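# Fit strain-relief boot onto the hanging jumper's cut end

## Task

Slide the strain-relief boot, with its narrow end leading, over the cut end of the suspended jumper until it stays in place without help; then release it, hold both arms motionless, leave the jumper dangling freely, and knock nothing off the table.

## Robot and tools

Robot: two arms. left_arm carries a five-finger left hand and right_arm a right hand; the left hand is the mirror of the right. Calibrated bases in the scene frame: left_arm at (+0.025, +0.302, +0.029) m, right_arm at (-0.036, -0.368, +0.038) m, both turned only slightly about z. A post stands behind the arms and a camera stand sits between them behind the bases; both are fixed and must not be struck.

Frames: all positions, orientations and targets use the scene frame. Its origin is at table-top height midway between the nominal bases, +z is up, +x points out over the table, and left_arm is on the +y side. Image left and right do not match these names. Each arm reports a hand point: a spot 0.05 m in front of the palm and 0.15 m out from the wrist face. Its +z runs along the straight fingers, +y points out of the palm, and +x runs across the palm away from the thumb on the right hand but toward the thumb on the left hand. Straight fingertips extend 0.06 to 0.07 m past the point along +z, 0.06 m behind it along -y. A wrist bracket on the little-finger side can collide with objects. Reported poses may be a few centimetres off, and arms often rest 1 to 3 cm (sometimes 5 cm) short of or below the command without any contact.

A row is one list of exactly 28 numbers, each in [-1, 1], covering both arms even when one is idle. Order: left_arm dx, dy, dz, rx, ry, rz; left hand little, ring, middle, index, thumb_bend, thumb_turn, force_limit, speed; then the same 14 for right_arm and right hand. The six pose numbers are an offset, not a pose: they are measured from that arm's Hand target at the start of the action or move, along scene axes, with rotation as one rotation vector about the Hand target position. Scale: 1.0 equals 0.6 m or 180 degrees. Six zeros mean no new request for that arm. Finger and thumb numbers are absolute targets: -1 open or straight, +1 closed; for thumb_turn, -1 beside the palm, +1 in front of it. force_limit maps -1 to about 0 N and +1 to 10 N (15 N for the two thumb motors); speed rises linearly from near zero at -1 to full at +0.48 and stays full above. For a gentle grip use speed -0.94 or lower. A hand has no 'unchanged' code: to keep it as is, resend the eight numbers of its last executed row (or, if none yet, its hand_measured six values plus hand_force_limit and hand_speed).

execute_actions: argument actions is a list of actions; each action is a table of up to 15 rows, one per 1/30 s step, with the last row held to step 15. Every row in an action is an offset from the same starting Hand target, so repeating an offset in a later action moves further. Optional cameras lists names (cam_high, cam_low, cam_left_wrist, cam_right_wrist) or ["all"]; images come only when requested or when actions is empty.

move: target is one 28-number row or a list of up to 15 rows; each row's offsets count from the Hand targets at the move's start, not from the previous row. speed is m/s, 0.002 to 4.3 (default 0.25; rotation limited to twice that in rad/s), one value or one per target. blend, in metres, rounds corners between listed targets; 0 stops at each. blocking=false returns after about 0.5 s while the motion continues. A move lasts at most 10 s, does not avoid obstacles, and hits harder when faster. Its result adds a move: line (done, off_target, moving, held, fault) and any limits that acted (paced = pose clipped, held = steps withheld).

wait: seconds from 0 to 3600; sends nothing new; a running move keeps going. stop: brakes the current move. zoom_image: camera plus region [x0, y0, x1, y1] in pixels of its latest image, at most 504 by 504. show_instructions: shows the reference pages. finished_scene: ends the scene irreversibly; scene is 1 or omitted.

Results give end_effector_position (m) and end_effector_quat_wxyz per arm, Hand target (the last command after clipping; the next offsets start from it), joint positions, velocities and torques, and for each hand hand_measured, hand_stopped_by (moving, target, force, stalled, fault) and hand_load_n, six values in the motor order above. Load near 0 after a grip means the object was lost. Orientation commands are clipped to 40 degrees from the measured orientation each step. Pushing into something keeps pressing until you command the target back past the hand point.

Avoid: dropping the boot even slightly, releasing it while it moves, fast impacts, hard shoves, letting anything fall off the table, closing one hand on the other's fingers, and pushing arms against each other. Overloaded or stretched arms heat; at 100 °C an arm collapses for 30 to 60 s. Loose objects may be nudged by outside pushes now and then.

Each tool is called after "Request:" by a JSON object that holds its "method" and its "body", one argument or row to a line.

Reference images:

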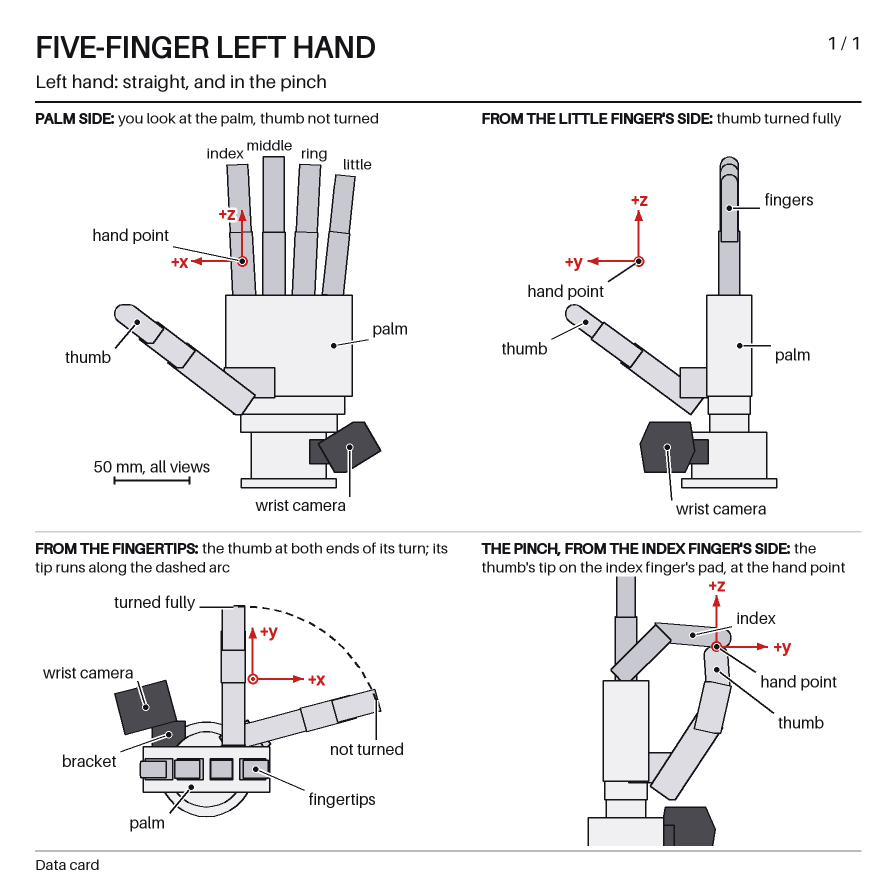

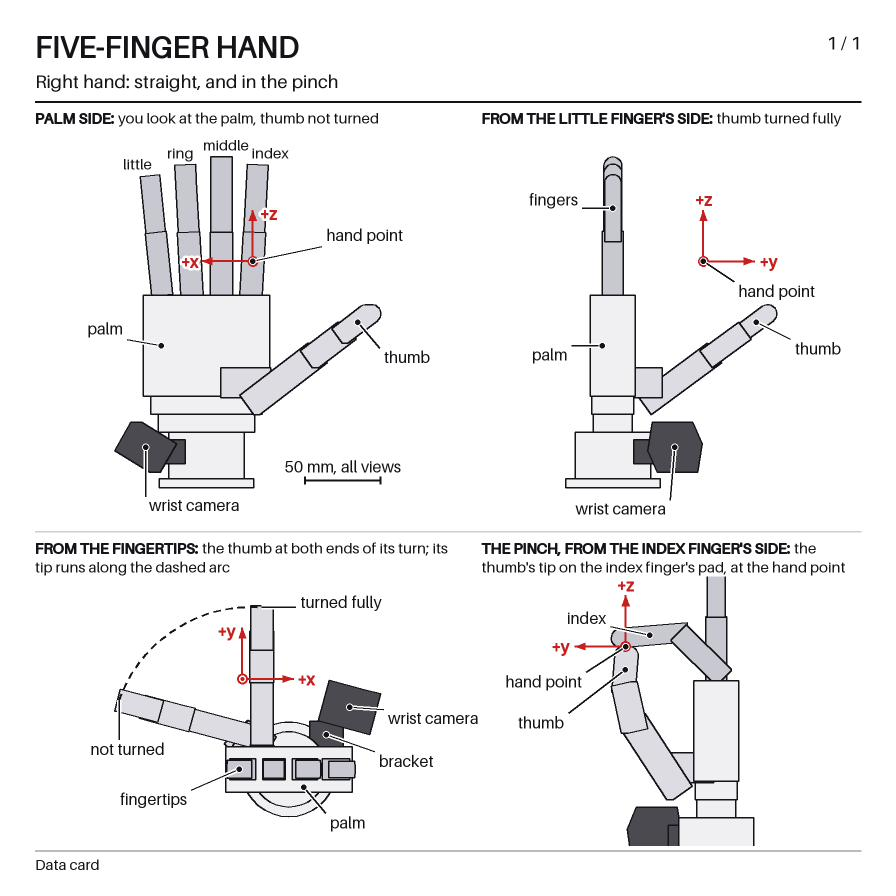

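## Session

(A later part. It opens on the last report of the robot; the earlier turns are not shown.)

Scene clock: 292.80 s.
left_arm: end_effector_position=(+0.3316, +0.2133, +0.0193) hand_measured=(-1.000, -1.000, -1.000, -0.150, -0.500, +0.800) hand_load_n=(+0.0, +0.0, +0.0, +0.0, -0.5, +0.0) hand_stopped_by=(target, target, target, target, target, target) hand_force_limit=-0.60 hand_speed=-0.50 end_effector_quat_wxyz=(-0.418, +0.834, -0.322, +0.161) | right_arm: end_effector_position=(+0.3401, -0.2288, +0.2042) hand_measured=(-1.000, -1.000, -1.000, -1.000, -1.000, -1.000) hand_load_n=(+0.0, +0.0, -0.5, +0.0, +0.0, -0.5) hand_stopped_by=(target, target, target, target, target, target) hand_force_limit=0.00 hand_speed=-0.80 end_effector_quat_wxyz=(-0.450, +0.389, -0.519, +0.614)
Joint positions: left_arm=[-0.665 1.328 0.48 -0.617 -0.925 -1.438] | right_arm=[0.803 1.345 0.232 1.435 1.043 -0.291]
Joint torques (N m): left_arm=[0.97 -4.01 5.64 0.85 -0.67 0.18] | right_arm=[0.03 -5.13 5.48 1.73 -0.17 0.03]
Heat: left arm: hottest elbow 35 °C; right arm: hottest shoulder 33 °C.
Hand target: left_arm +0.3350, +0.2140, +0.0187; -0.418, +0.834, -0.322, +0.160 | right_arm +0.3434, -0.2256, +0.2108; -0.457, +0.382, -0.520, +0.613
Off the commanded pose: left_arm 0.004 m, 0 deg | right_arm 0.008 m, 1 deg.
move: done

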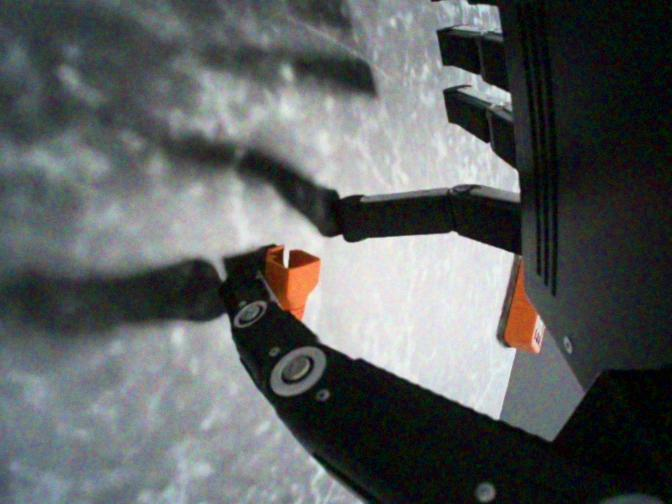

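Request:
{"method": "move", "body": {
  "target": [
    [0.0065,-0.0055,0.0,0,0,0,-1,-1,-1,-0.15,-0.5,0.8,-0.6,-0.5,0,0,0,0,0,0,-1,-1,-1,-1,-1,-1,0,-0.8]
  ],
  "speed": 0.05,
  "cameras": ["cam_left_wrist"]
}}

Request:
{"method": "zoom_image", "body": {
  "camera": "cam_left_wrist",
  "region": [180, 180, 380, 340]
}}

Scene clock: 294.17 s.
left_arm: end_effector_position=(+0.3317, +0.2141, +0.0184) hand_measured=(-1.000, -1.000, -1.000, -0.150, -0.500, +0.800) hand_load_n=(+0.0, +0.0, +0.0, -1.0, +0.0, +0.0) hand_stopped_by=(target, target, target, target, target, target) hand_force_limit=-0.60 hand_speed=-0.50 end_effector_quat_wxyz=(-0.421, +0.833, -0.322, +0.160) | right_arm: end_effector_position=(+0.3401, -0.2288, +0.2042) hand_measured=(-1.000, -1.000, -1.000, -1.000, -1.000, -1.000) hand_load_n=(+0.0, +0.0, +0.0, +0.0, +0.0, +0.0) hand_stopped_by=(target, target, target, target, target, target) hand_force_limit=0.00 hand_speed=-0.80 end_effector_quat_wxyz=(-0.450, +0.389, -0.519, +0.614)
Joint positions: left_arm=[-0.665 1.333 0.48 -0.615 -0.929 -1.438] | right_arm=[0.803 1.345 0.232 1.435 1.043 -0.291]
Joint torques (N m): left_arm=[0.73 -3.66 6.52 0.77 -0.52 0.16] | right_arm=[-0.03 -5.19 5.34 1.83 -0.22 0.07]
Heat: left arm: hottest elbow 35 °C; right arm: hottest shoulder 33 °C.
Hand target: left_arm +0.3390, +0.2107, +0.0188; -0.418, +0.834, -0.322, +0.160 | right_arm +0.3434, -0.2256, +0.2108; -0.457, +0.382, -0.520, +0.613
Off the commanded pose: left_arm 0.008 m, 0 deg | right_arm 0.008 m, 1 deg.
move: done

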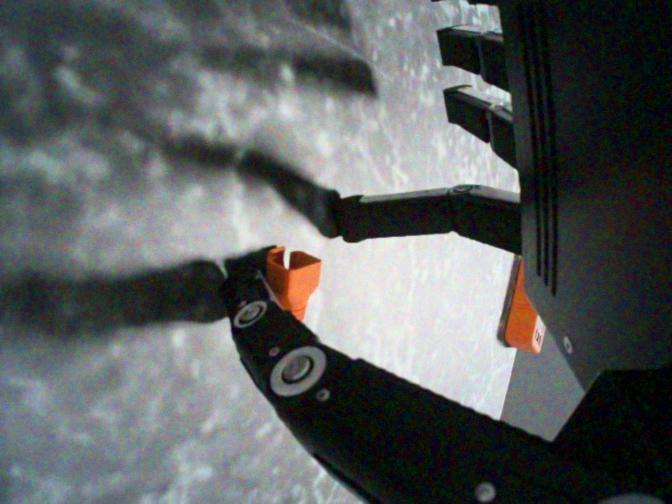

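Scaled by 2.520 from the camera's image (finer frame: 960x720).

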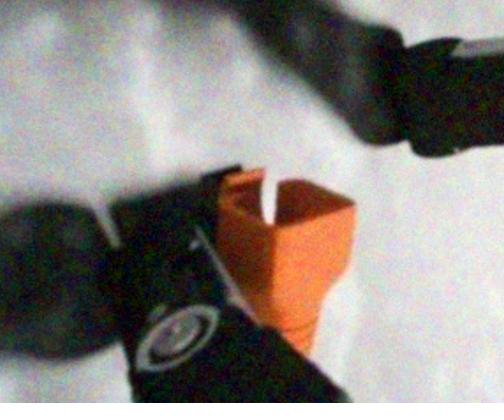

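Request:
{"method": "move", "body": {
  "target": [
    [0.004,-0.004,0.009,0,0,0,-1,-1,-1,-0.1,-0.5,0.8,-0.6,-0.5,0,0,0,0,0,0,-1,-1,-1,-1,-1,-1,0,-0.8],
    [0.003,-0.003,-0.001,0,0,0,-1,-1,-1,-0.1,-0.5,0.8,-0.6,-0.5,0,0,0,0,0,0,-1,-1,-1,-1,-1,-1,0,-0.8]
  ],
  "speed": 0.05,
  "cameras": ["cam_left_wrist"]
}}

Request:
{"method": "zoom_image", "body": {
  "camera": "cam_left_wrist",
  "region": [180, 180, 380, 340]
}}

Scene clock: 297.97 s.
left_arm: end_effector_position=(+0.3326, +0.2147, +0.0179) hand_measured=(-1.000, -1.000, -1.000, -0.100, -0.500, +0.800) hand_load_n=(+0.0, +0.0, +0.0, +0.0, +0.0, +0.0) hand_stopped_by=(target, target, target, target, target, target) hand_force_limit=-0.60 hand_speed=-0.50 end_effector_quat_wxyz=(-0.423, +0.832, -0.322, +0.159) | right_arm: end_effector_position=(+0.3401, -0.2288, +0.2042) hand_measured=(-1.000, -1.000, -1.000, -1.000, -1.000, -1.000) hand_load_n=(+0.0, +0.0, +0.0, +0.0, +0.0, +0.0) hand_stopped_by=(target, target, target, target, target, target) hand_force_limit=0.00 hand_speed=-0.80 end_effector_quat_wxyz=(-0.450, +0.389, -0.519, +0.614)
Joint positions: left_arm=[-0.665 1.34 0.481 -0.613 -0.935 -1.438] | right_arm=[0.803 1.345 0.232 1.435 1.043 -0.291]
Joint torques (N m): left_arm=[0.67 -3.6 6.84 0.73 -0.3 0.14] | right_arm=[0.44 -4.95 5.3 1.78 -0.13 0.06]
Heat: left arm: hottest elbow 36 °C; right arm: hottest shoulder 33 °C.
Hand target: left_arm +0.3408, +0.2088, +0.0182; -0.418, +0.834, -0.322, +0.161 | right_arm +0.3434, -0.2256, +0.2108; -0.457, +0.382, -0.520, +0.613
Off the commanded pose: left_arm 0.010 m, 1 deg | right_arm 0.008 m, 1 deg.
move: done

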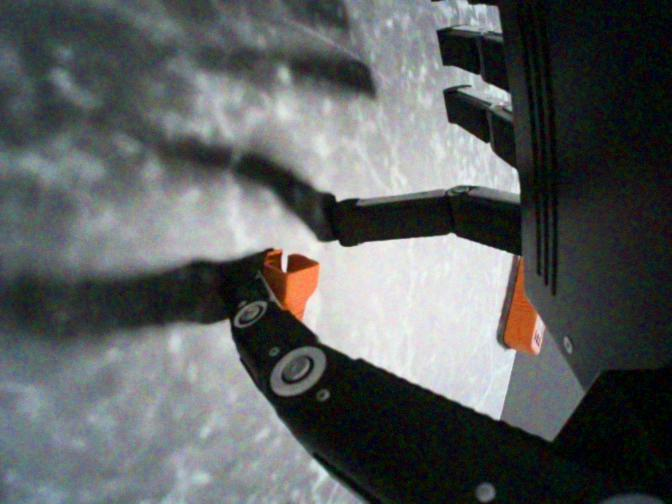

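Scaled by 2.520 from the camera's image (finer frame: 960x720).

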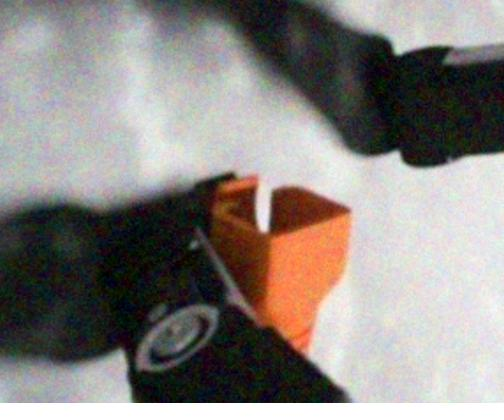

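Request:
{"method": "move", "body": {
  "target": [
    [0.0,0.0,0.0,0,0,0,-1,-1,-1,-0.1,-0.42,0.8,-0.6,-0.9,0,0,0,0,0,0,-1,-1,-1,-1,-1,-1,0,-0.8],
    [0.0,0.0,0.0,0,0,0,-1,-1,-1,0.3,-0.42,0.8,-0.6,-0.9,0,0,0,0,0,0,-1,-1,-1,-1,-1,-1,0,-0.8]
  ],
  "speed": 0.05,
  "cameras": ["cam_left_wrist","cam_high","cam_low"]
}}

Request:
{"method": "zoom_image", "body": {
  "camera": "cam_left_wrist",
  "region": [180, 180, 380, 340]
}}

Request:
{"method": "zoom_image", "body": {
  "camera": "cam_high",
  "region": [290, 120, 360, 190]
}}

Scene clock: 301.77 s.
left_arm: end_effector_position=(+0.3309, +0.2144, +0.0143) hand_measured=(-1.000, -1.000, -1.000, +0.188, -0.420, +0.800) hand_load_n=(+0.0, +0.0, +0.0, +3.0, +1.0, +0.0) hand_stopped_by=(target, target, target, force, target, target) hand_force_limit=-0.60 hand_speed=-0.90 end_effector_quat_wxyz=(-0.421, +0.833, -0.325, +0.155) | right_arm: end_effector_position=(+0.3401, -0.2288, +0.2042) hand_measured=(-1.000, -1.000, -1.000, -1.000, -1.000, -1.000) hand_load_n=(+0.0, +0.0, +0.0, +0.0, +0.0, +0.0) hand_stopped_by=(target, target, target, target, target, target) hand_force_limit=0.00 hand_speed=-0.80 end_effector_quat_wxyz=(-0.450, +0.389, -0.519, +0.614)
Joint positions: left_arm=[-0.665 1.35 0.481 -0.612 -0.927 -1.438] | right_arm=[0.803 1.345 0.232 1.435 1.043 -0.291]
Joint torques (N m): left_arm=[0.67 -4.37 6.71 0.64 -0.6 0.13] | right_arm=[-0.32 -4.84 5.41 1.66 -0.2 0.06]
Heat: left arm: hottest elbow 36 °C; right arm: hottest shoulder 33 °C.
Hand target: left_arm +0.3409, +0.2088, +0.0182; -0.418, +0.834, -0.322, +0.161 | right_arm +0.3434, -0.2256, +0.2108; -0.457, +0.382, -0.520, +0.613
Off the commanded pose: left_arm 0.012 m, 1 deg | right_arm 0.008 m, 1 deg.
move: done
Images, in order (width x height): cam_high 896x504, cam_low 896x504, cam_left_wrist 672x504.

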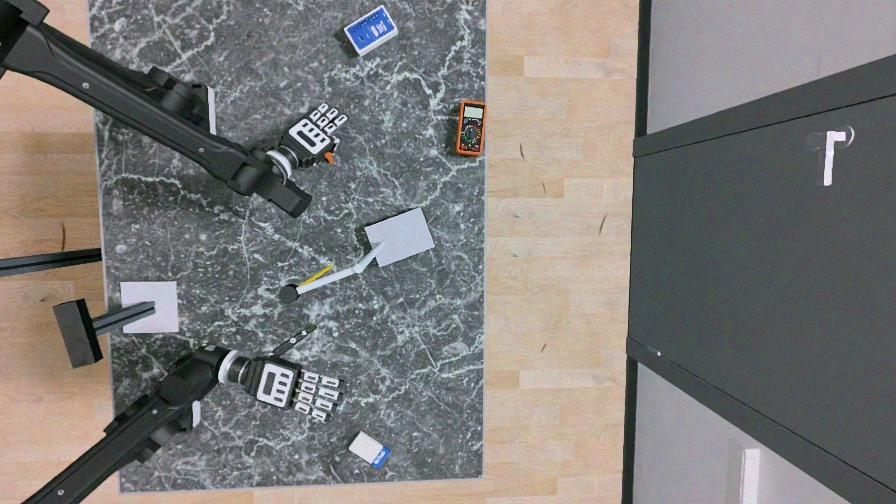

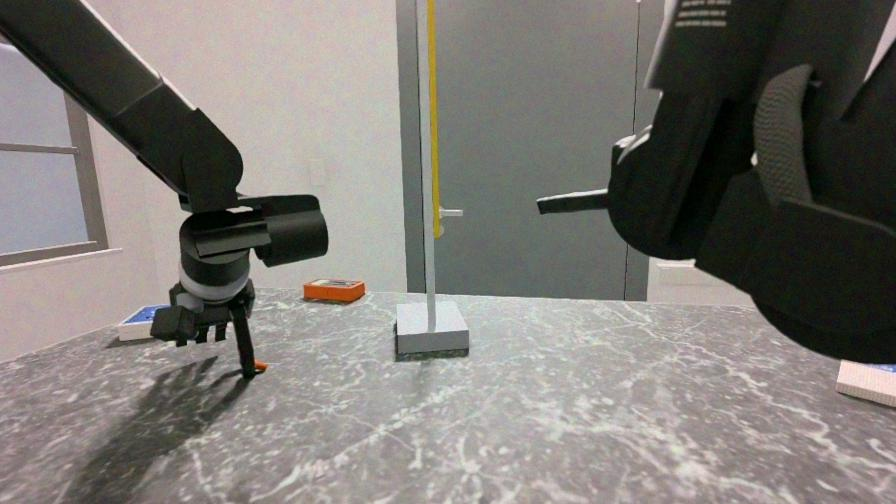

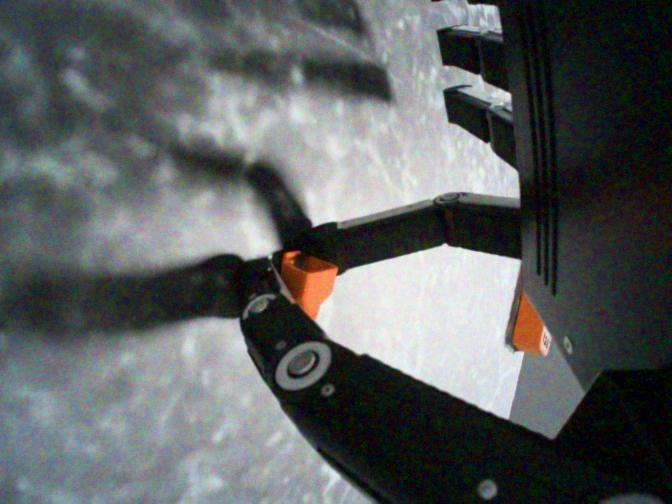

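Scaled by 2.520 from the camera's image (finer frame: 960x720).

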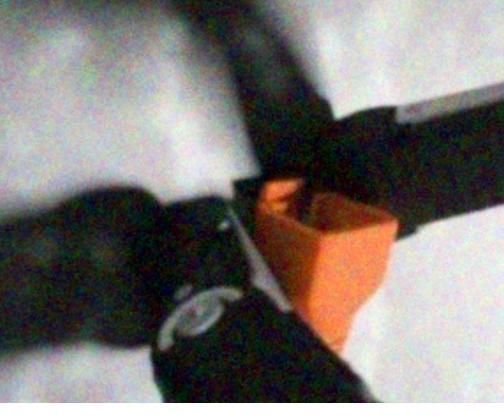

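Scaled by 7.200.

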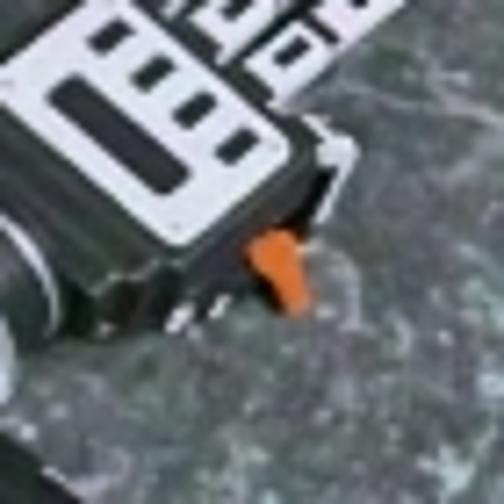

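Request:
{"method": "move", "body": {
  "target": [
    [0.0,0.0,0.003,0,0,0,-1,-1,-1,0.32,-0.3,0.8,-0.5,-0.9,0,0,0,0,0,0,-1,-1,-1,-1,-1,-1,0,-0.8]
  ],
  "speed": 0.05
}}

Request:
{"method": "move", "body": {
  "target": [
    [-0.012,0.01,0.06,0,0,0,-1,-1,-1,0.32,-0.3,0.8,-0.5,-0.9,0,0,0,0,0,0,-1,-1,-1,-1,-1,-1,0,-0.8]
  ],
  "speed": 0.05,
  "cameras": ["cam_left_wrist","cam_high","cam_low"]
}}

Request:
{"method": "zoom_image", "body": {
  "camera": "cam_left_wrist",
  "region": [220, 200, 370, 320]
}}

Request:
{"method": "zoom_image", "body": {
  "camera": "cam_high",
  "region": [290, 120, 360, 190]
}}

Request:
{"method": "zoom_image", "body": {
  "camera": "cam_low",
  "region": [200, 300, 280, 380]
}}

Scene clock: 303.67 s.
left_arm: end_effector_position=(+0.3309, +0.2143, +0.0142) hand_measured=(-1.000, -1.000, -1.000, +0.188, -0.384, +0.800) hand_load_n=(+0.0, +0.0, +0.0, +4.5, +3.5, +0.0) hand_stopped_by=(target, target, target, force, force, target) hand_force_limit=-0.50 hand_speed=-0.90 end_effector_quat_wxyz=(-0.421, +0.833, -0.325, +0.155) | right_arm: end_effector_position=(+0.3401, -0.2288, +0.2042) hand_measured=(-1.000, -1.000, -1.000, -1.000, -1.000, -1.000) hand_load_n=(+0.0, +0.0, +0.0, +0.0, +0.0, +0.0) hand_stopped_by=(target, target, target, target, target, target) hand_force_limit=0.00 hand_speed=-0.80 end_effector_quat_wxyz=(-0.450, +0.389, -0.519, +0.614)
Joint positions: left_arm=[-0.665 1.35 0.481 -0.612 -0.927 -1.438] | right_arm=[0.803 1.345 0.232 1.435 1.043 -0.291]
Joint torques (N m): left_arm=[0.62 -4.66 6.86 0.34 -0.63 0.14] | right_arm=[0.67 -4.89 5.37 1.84 -0.15 0.03]
Heat: left arm: hottest elbow 36 °C; right arm: hottest shoulder 33 °C.
Hand target: left_arm +0.3409, +0.2088, +0.0200; -0.418, +0.834, -0.322, +0.161 | right_arm +0.3434, -0.2256, +0.2108; -0.457, +0.382, -0.520, +0.613
Off the commanded pose: left_arm 0.013 m, 1 deg | right_arm 0.008 m, 1 deg.
move: off_target (left_arm)

Scene clock: 304.93 s.
left_arm: end_effector_position=(+0.3197, +0.2228, +0.0415) hand_measured=(-1.000, -1.000, -1.000, +0.188, -0.384, +0.800) hand_load_n=(+0.0, +0.0, +0.0, +4.0, +4.0, +0.0) hand_stopped_by=(target, target, target, force, force, target) hand_force_limit=-0.50 hand_speed=-0.90 end_effector_quat_wxyz=(-0.422, +0.832, -0.328, +0.149) | right_arm: end_effector_position=(+0.3401, -0.2288, +0.2042) hand_measured=(-1.000, -1.000, -1.000, -1.000, -1.000, -1.000) hand_load_n=(+0.0, +0.0, +0.0, +0.0, +0.0, -0.5) hand_stopped_by=(target, target, target, target, target, target) hand_force_limit=0.00 hand_speed=-0.80 end_effector_quat_wxyz=(-0.450, +0.389, -0.519, +0.614)
Joint positions: left_arm=[-0.665 1.231 0.486 -0.746 -0.926 -1.435] | right_arm=[0.803 1.345 0.232 1.435 1.043 -0.291]
Joint torques (N m): left_arm=[0.85 -4.84 8.58 -0.35 -0.63 0.14] | right_arm=[0.21 -5.07 5.37 1.59 -0.2 0.09]
Heat: left arm: hottest elbow 36 °C; right arm: hottest shoulder 33 °C.
Hand target: left_arm +0.3336, +0.2148, +0.0559; -0.418, +0.834, -0.322, +0.160 | right_arm +0.3434, -0.2256, +0.2108; -0.457, +0.382, -0.520, +0.613
Off the commanded pose: left_arm 0.022 m, 2 deg | right_arm 0.008 m, 1 deg.
move: off_target (left_arm)
Images, in order (width x height): cam_high 896x504, cam_low 896x504, cam_left_wrist 672x504.

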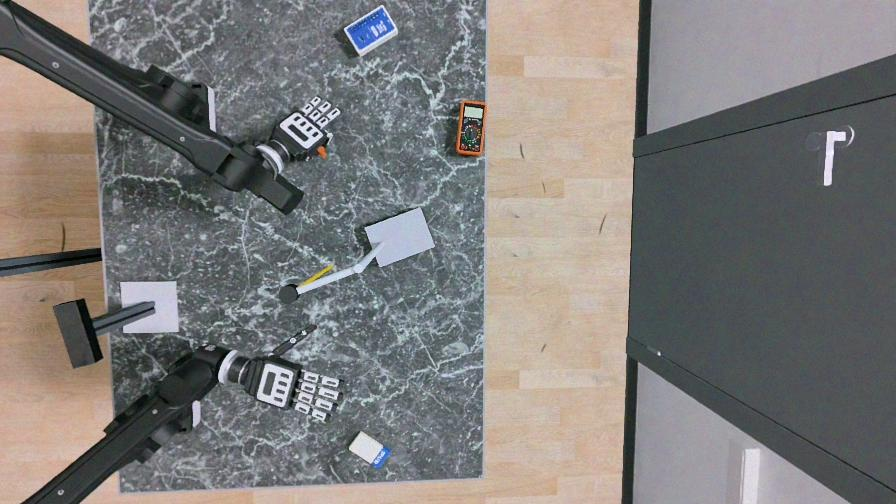

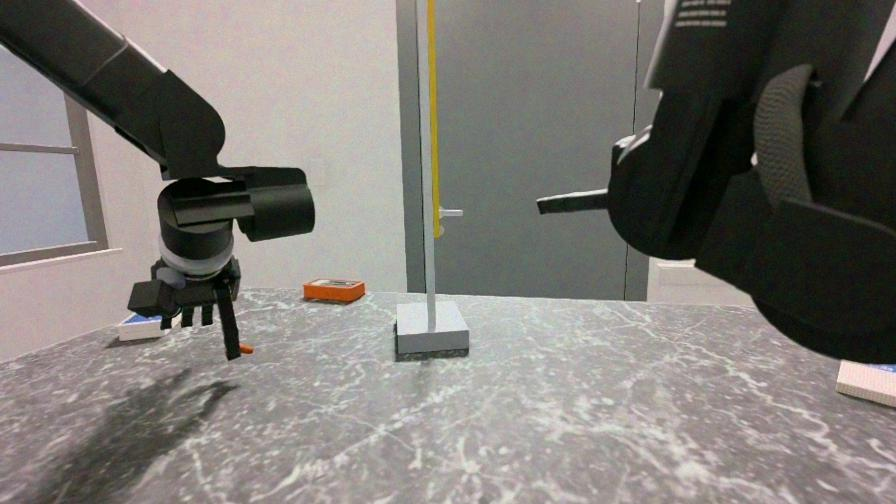

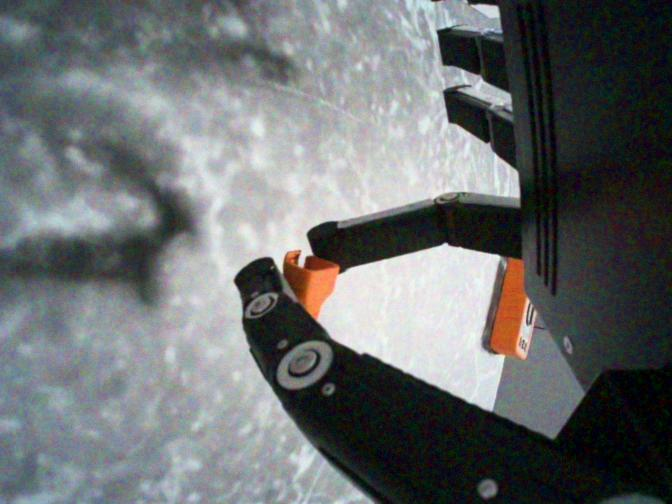

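Scaled by 3.360 from the camera's image (finer frame: 960x720).

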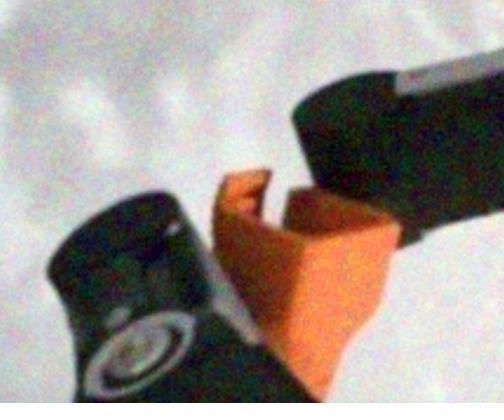

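Scaled by 7.200.

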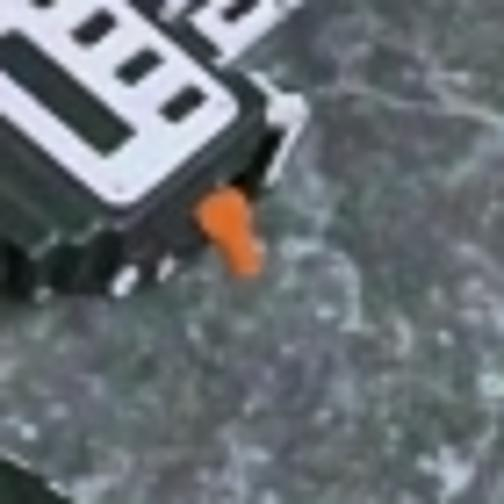

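Scaled by 6.300.

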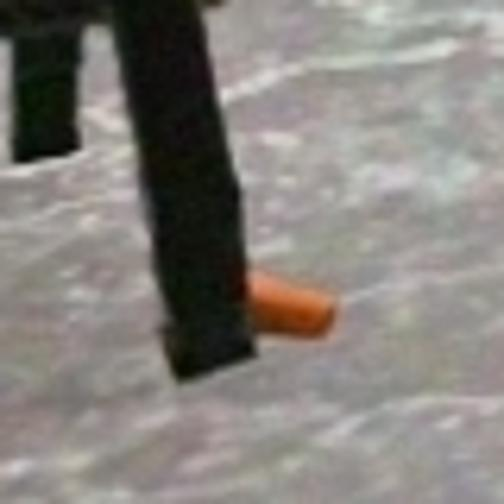

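Request:
{"method": "move", "body": {
  "target": [
    [-0.023,-0.125,0.24,-0.28,-0.007,-0.115,-1,-1,-1,0.32,-0.3,0.8,-0.5,-0.9,0,0,0,0,0,0,-1,-1,-1,-1,-1,-1,0,-0.8],
    [-0.054,-0.30,0.14,-0.5136,-0.0121,-0.2125,-1,-1,-1,0.32,-0.3,0.8,-0.5,-0.9,0,0,0,0,0,0,-1,-1,-1,-1,-1,-1,0,-0.8]
  ],
  "speed": 0.18,
  "blend": 0.04,
  "cameras": ["all"]
}}

Request:
{"method": "zoom_image", "body": {
  "camera": "cam_low",
  "region": [320, 180, 480, 320]
}}

Request:
{"method": "zoom_image", "body": {
  "camera": "cam_high",
  "region": [270, 200, 370, 300]
}}

Scene clock: 314.70 s.
left_arm: end_effector_position=(+0.3032, +0.0383, +0.1378) hand_measured=(-1.000, -1.000, -1.000, +0.188, -0.384, +0.800) hand_load_n=(+0.0, +0.0, +0.0, +4.0, +3.5, -0.5) hand_stopped_by=(target, target, target, force, force, target) hand_force_limit=-0.50 hand_speed=-0.90 end_effector_quat_wxyz=(+0.357, +0.739, -0.330, +0.466) | right_arm: end_effector_position=(+0.3401, -0.2288, +0.2042) hand_measured=(-1.000, -1.000, -1.000, -1.000, -1.000, -1.000) hand_load_n=(+0.0, +0.0, +0.0, +0.0, +0.0, -0.5) hand_stopped_by=(target, target, target, target, target, target) hand_force_limit=0.00 hand_speed=-0.80 end_effector_quat_wxyz=(-0.450, +0.389, -0.519, +0.614)
Joint positions: left_arm=[-0.285 1.426 0.22 0.769 0.749 -1.497] | right_arm=[0.803 1.345 0.232 1.435 1.043 -0.291]
Joint torques (N m): left_arm=[-1.08 -4.19 4.12 2.45 0.32 -0.15] | right_arm=[0.32 -4.66 5.44 1.7 -0.17 0.09]
Heat: left arm: hottest elbow 37 °C; right arm: hottest shoulder 33 °C.
Hand target: left_arm +0.3012, +0.0349, +0.1400; +0.363, +0.735, -0.330, +0.467 | right_arm +0.3434, -0.2256, +0.2108; -0.457, +0.382, -0.520, +0.613
Off the commanded pose: left_arm 0.005 m, 1 deg | right_arm 0.008 m, 1 deg.
move: done

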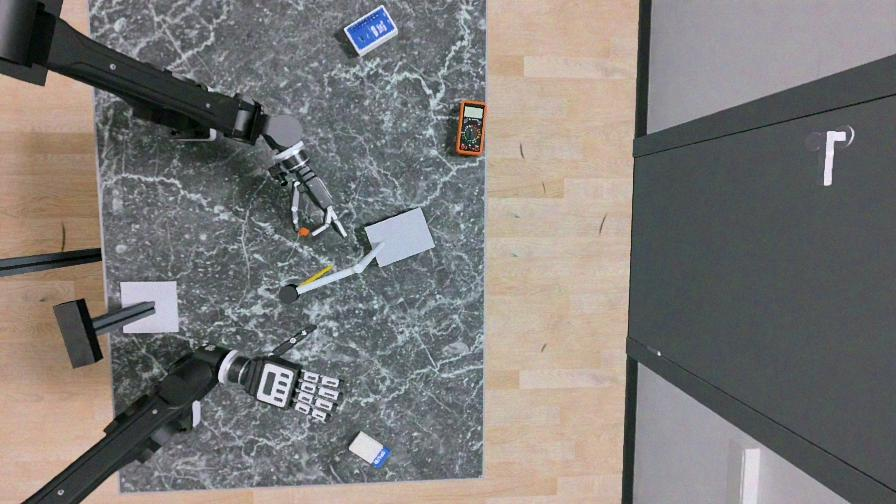

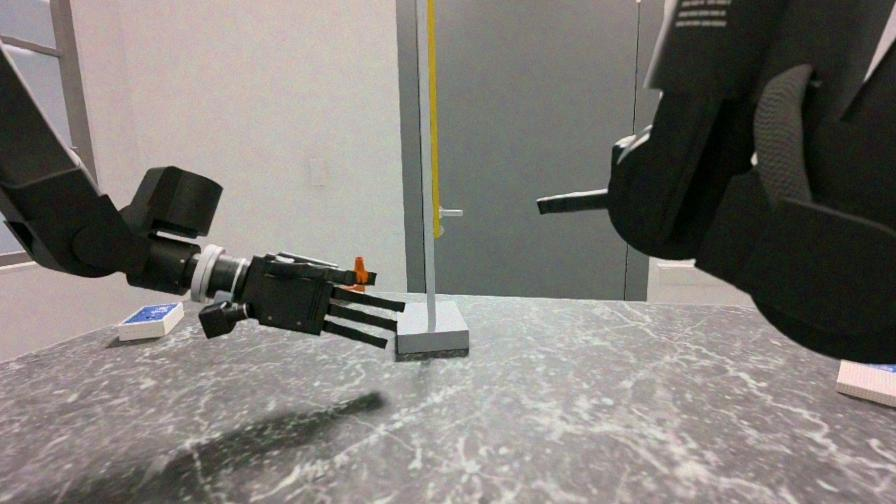

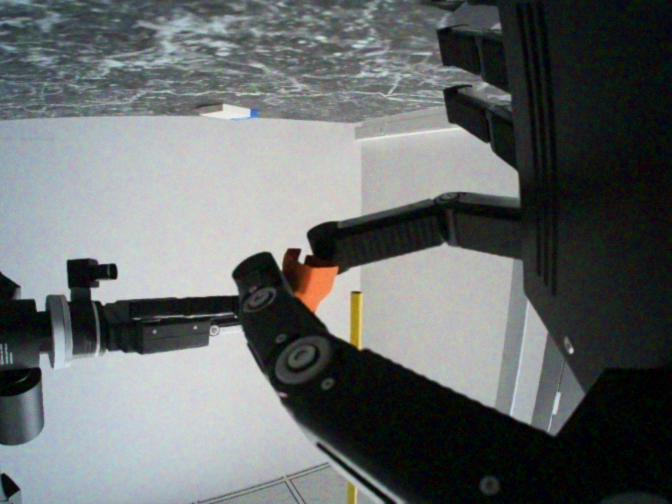

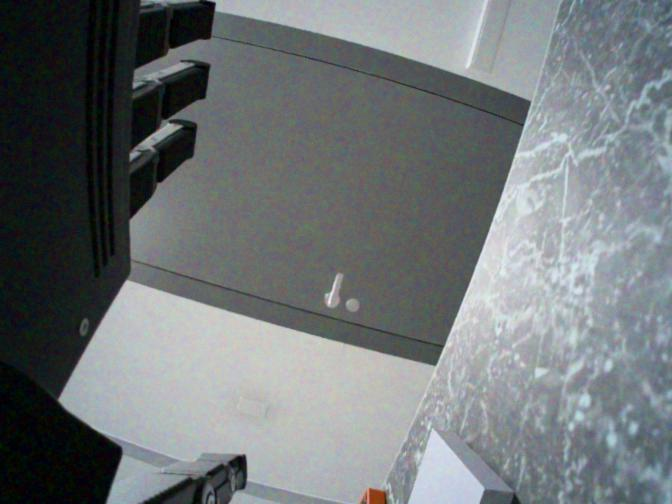

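Scaled by 3.150.

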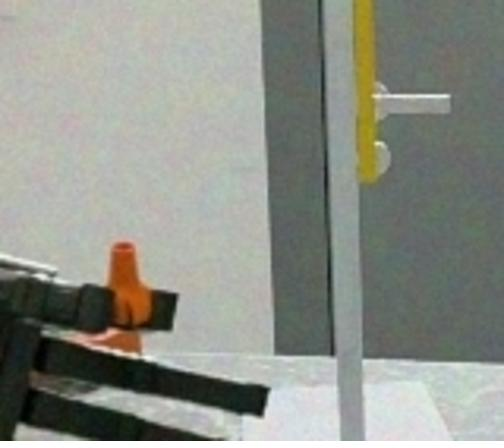

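Scaled by 5.040.

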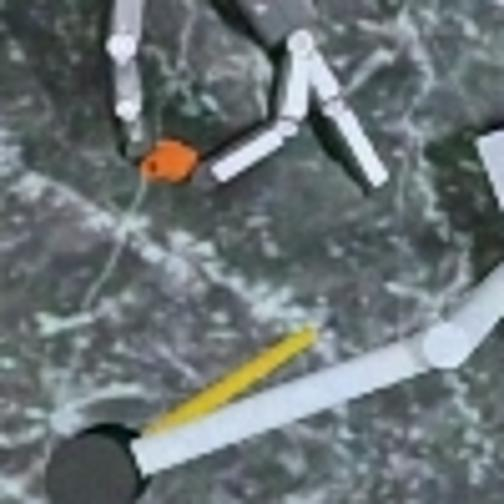

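Request:
{"method": "move", "body": {
  "target": [0.07,-0.07,-0.013,0,0,0,-0.4,-0.4,-0.4,0.32,-0.3,0.8,-0.5,-0.5,0,0,0,0,0,0,-1,-1,-1,-1,-1,-1,0,-0.8],
  "speed": 0.1,
  "cameras": ["all"]
}}

Request:
{"method": "zoom_image", "body": {
  "camera": "cam_low",
  "region": [360, 180, 480, 300]
}}

Request:
{"method": "zoom_image", "body": {
  "camera": "cam_high",
  "region": [290, 210, 390, 300]
}}

Request:
{"method": "zoom_image", "body": {
  "camera": "cam_left_wrist",
  "region": [220, 200, 420, 400]
}}

Scene clock: 321.97 s.
left_arm: end_effector_position=(+0.3352, +0.0000, +0.1225) hand_measured=(-0.400, -0.400, -0.400, +0.188, -0.384, +0.800) hand_load_n=(+0.0, +0.0, +0.0, +4.0, +4.0, -0.5) hand_stopped_by=(target, target, target, force, force, target) hand_force_limit=-0.50 hand_speed=-0.50 end_effector_quat_wxyz=(+0.359, +0.745, -0.330, +0.455) | right_arm: end_effector_position=(+0.3401, -0.2288, +0.2042) hand_measured=(-1.000, -1.000, -1.000, -1.000, -1.000, -1.000) hand_load_n=(+0.0, +0.0, +0.0, +0.5, +0.0, -0.5) hand_stopped_by=(target, target, target, target, target, target) hand_force_limit=0.00 hand_speed=-0.80 end_effector_quat_wxyz=(-0.450, +0.389, -0.519, +0.614)
Joint positions: left_arm=[-0.383 1.585 0.332 0.824 0.664 -1.547] | right_arm=[0.803 1.345 0.232 1.435 1.043 -0.291]
Joint torques (N m): left_arm=[-0.97 -5.95 5.5 2.51 0.12 -0.16] | right_arm=[-0.09 -5.25 5.3 1.74 -0.16 0.08]
Heat: left arm: hottest elbow 36 °C; right arm: hottest shoulder 33 °C.
Hand target: left_arm +0.3432, -0.0072, +0.1321; +0.363, +0.735, -0.331, +0.467 | right_arm +0.3434, -0.2256, +0.2108; -0.457, +0.382, -0.520, +0.613
Off the commanded pose: left_arm 0.015 m, 2 deg | right_arm 0.008 m, 1 deg.
move: off_target (left_arm)

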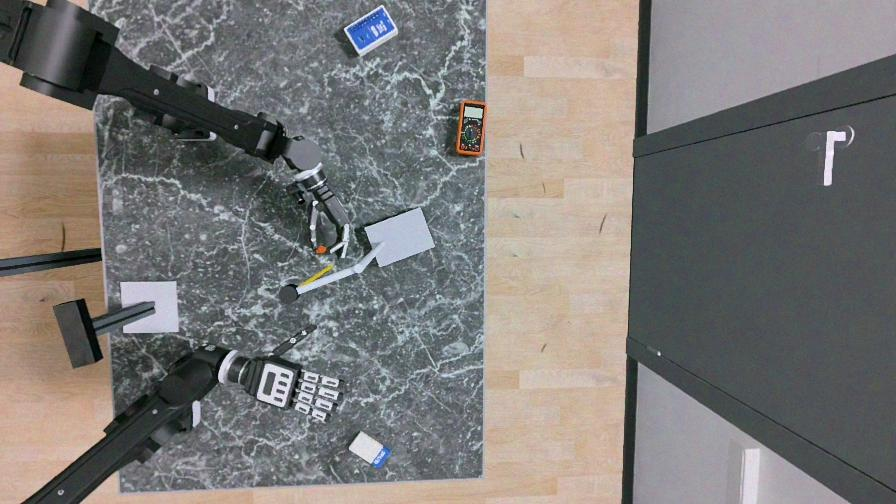

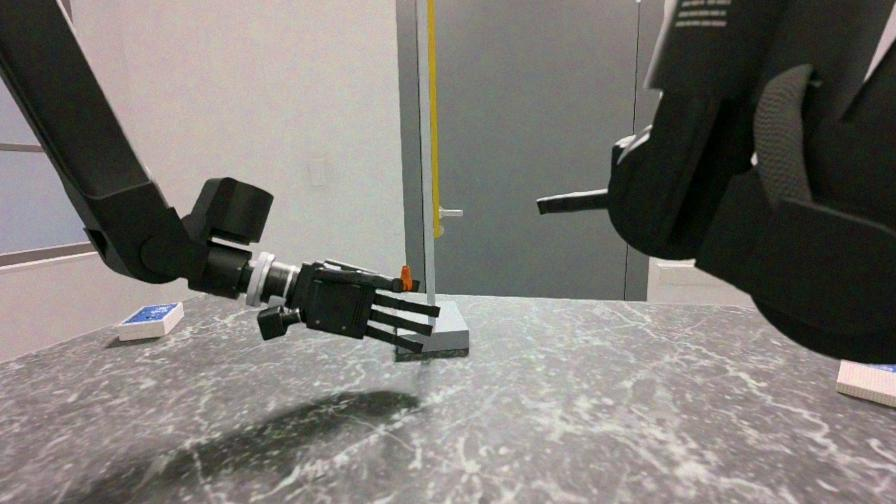

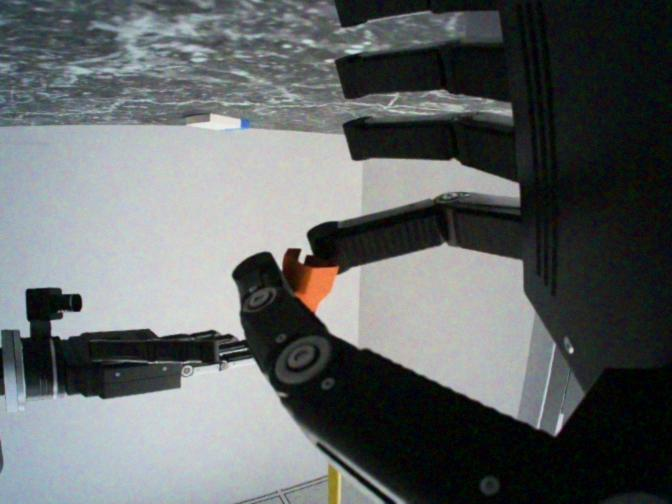

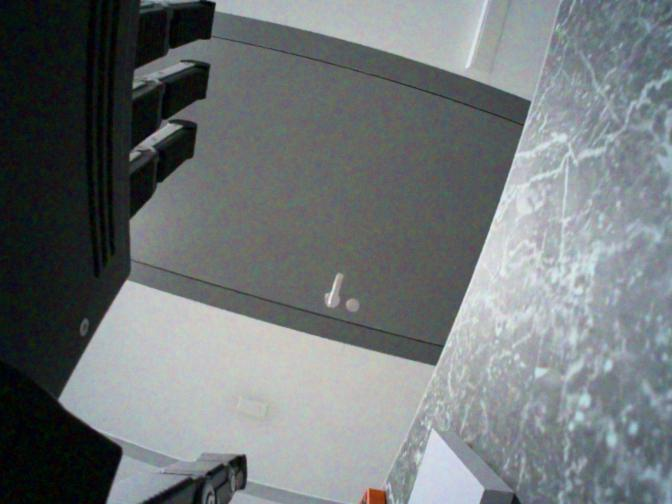

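Scaled by 4.200.

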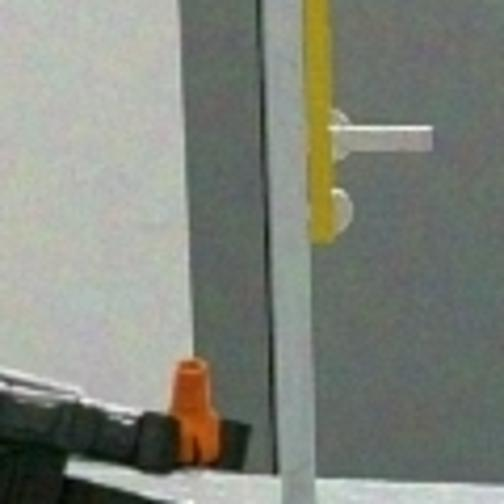

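Scaled by 5.040.

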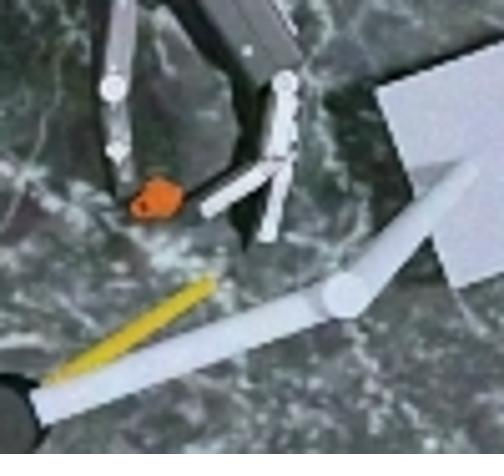

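Scaled by 2.520 from the camera's image (finer frame: 960x720).

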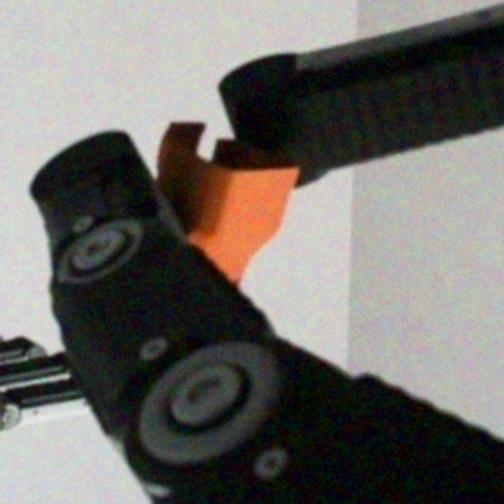

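Request:
{"method": "move", "body": {
  "target": [0.0593,-0.0447,0.003,0,0,0,-0.4,-0.4,-0.4,0.32,-0.3,0.8,-0.5,-0.5,0,0,0,0,0,0,-1,-1,-1,-1,-1,-1,0,-0.8],
  "speed": 0.08,
  "cameras": ["all"]
}}

Request:
{"method": "zoom_image", "body": {
  "camera": "cam_low",
  "region": [390, 200, 480, 290]
}}

Request:
{"method": "zoom_image", "body": {
  "camera": "cam_high",
  "region": [300, 230, 370, 300]
}}

Scene clock: 325.37 s.
left_arm: end_effector_position=(+0.3721, -0.0262, +0.1295) hand_measured=(-0.400, -0.400, -0.400, +0.188, -0.384, +0.800) hand_load_n=(+0.0, +0.0, +0.0, +4.0, +3.5, -0.5) hand_stopped_by=(target, target, target, force, force, target) hand_force_limit=-0.50 hand_speed=-0.50 end_effector_quat_wxyz=(+0.358, +0.737, -0.332, +0.468) | right_arm: end_effector_position=(+0.3401, -0.2288, +0.2042) hand_measured=(-1.000, -1.000, -1.000, -1.000, -1.000, -1.000) hand_load_n=(+0.0, +0.0, +0.0, +0.0, +0.0, +0.0) hand_stopped_by=(target, target, target, target, target, target) hand_force_limit=0.00 hand_speed=-0.80 end_effector_quat_wxyz=(-0.450, +0.389, -0.519, +0.614)
Joint positions: left_arm=[-0.417 1.651 0.447 0.815 0.631 -1.564] | right_arm=[0.803 1.345 0.232 1.435 1.043 -0.291]
Joint torques (N m): left_arm=[-0.97 -6.89 6.04 1.21 0.1 -0.14] | right_arm=[0.03 -5.42 5.27 1.84 -0.18 0.01]
Heat: left arm: hottest elbow 36 °C; right arm: hottest shoulder 33 °C.
Hand target: left_arm +0.3787, -0.0340, +0.1340; +0.363, +0.735, -0.330, +0.467 | right_arm +0.3434, -0.2256, +0.2108; -0.457, +0.382, -0.520, +0.613
Off the commanded pose: left_arm 0.011 m, 1 deg | right_arm 0.008 m, 1 deg.
move: off_target (left_arm)

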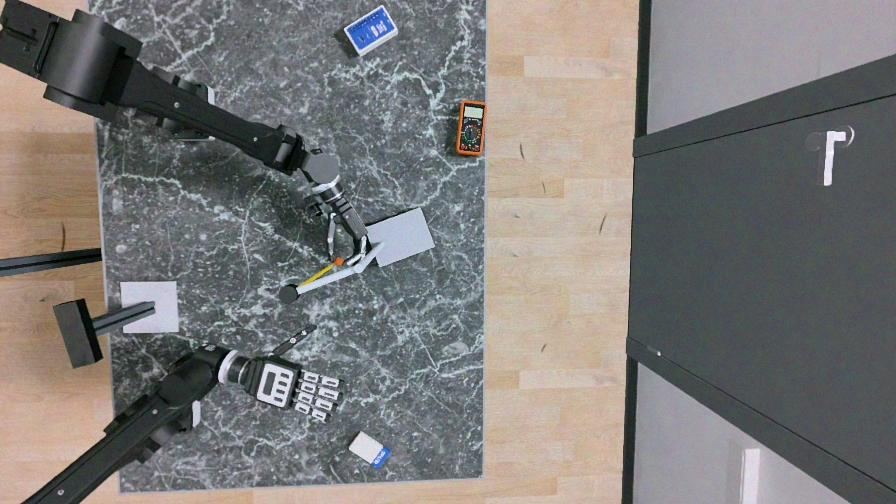

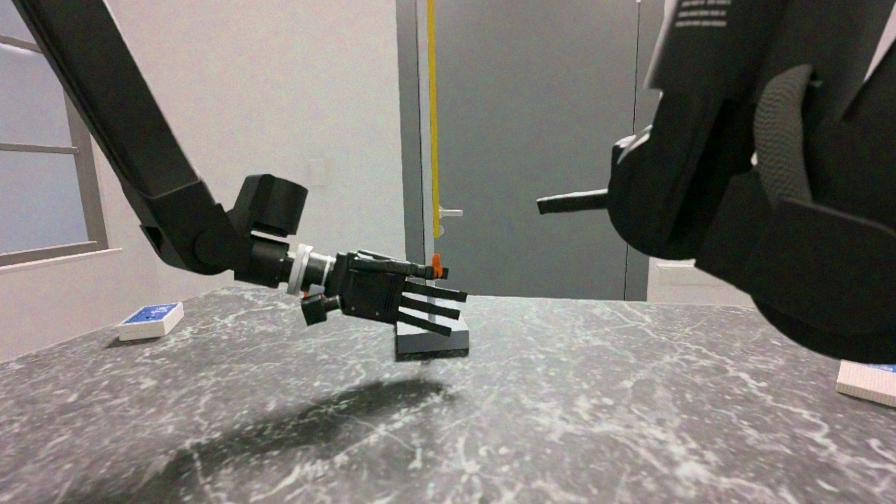

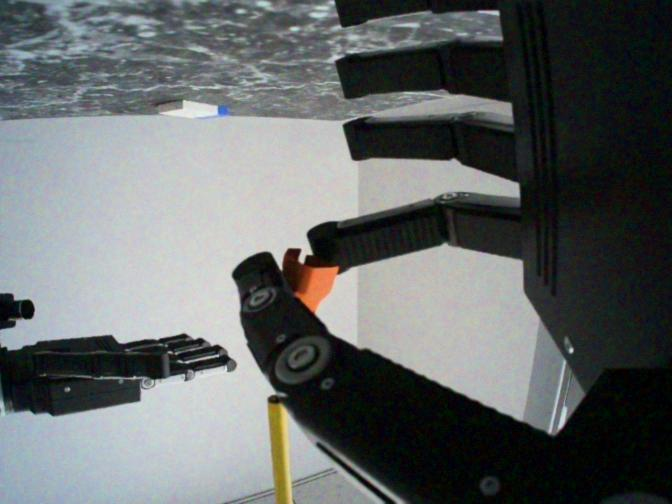

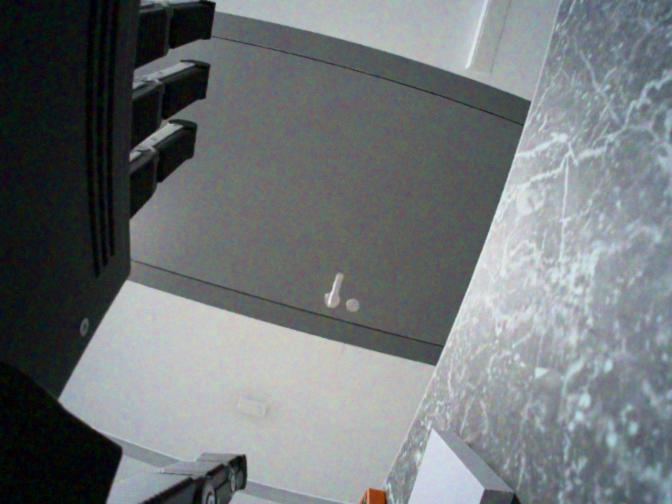

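Scaled by 5.600.

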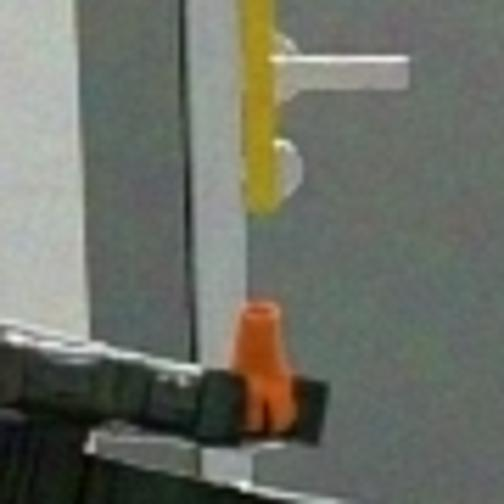

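Scaled by 7.200.

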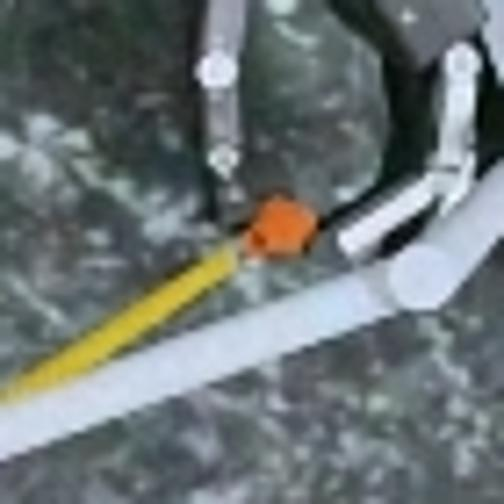

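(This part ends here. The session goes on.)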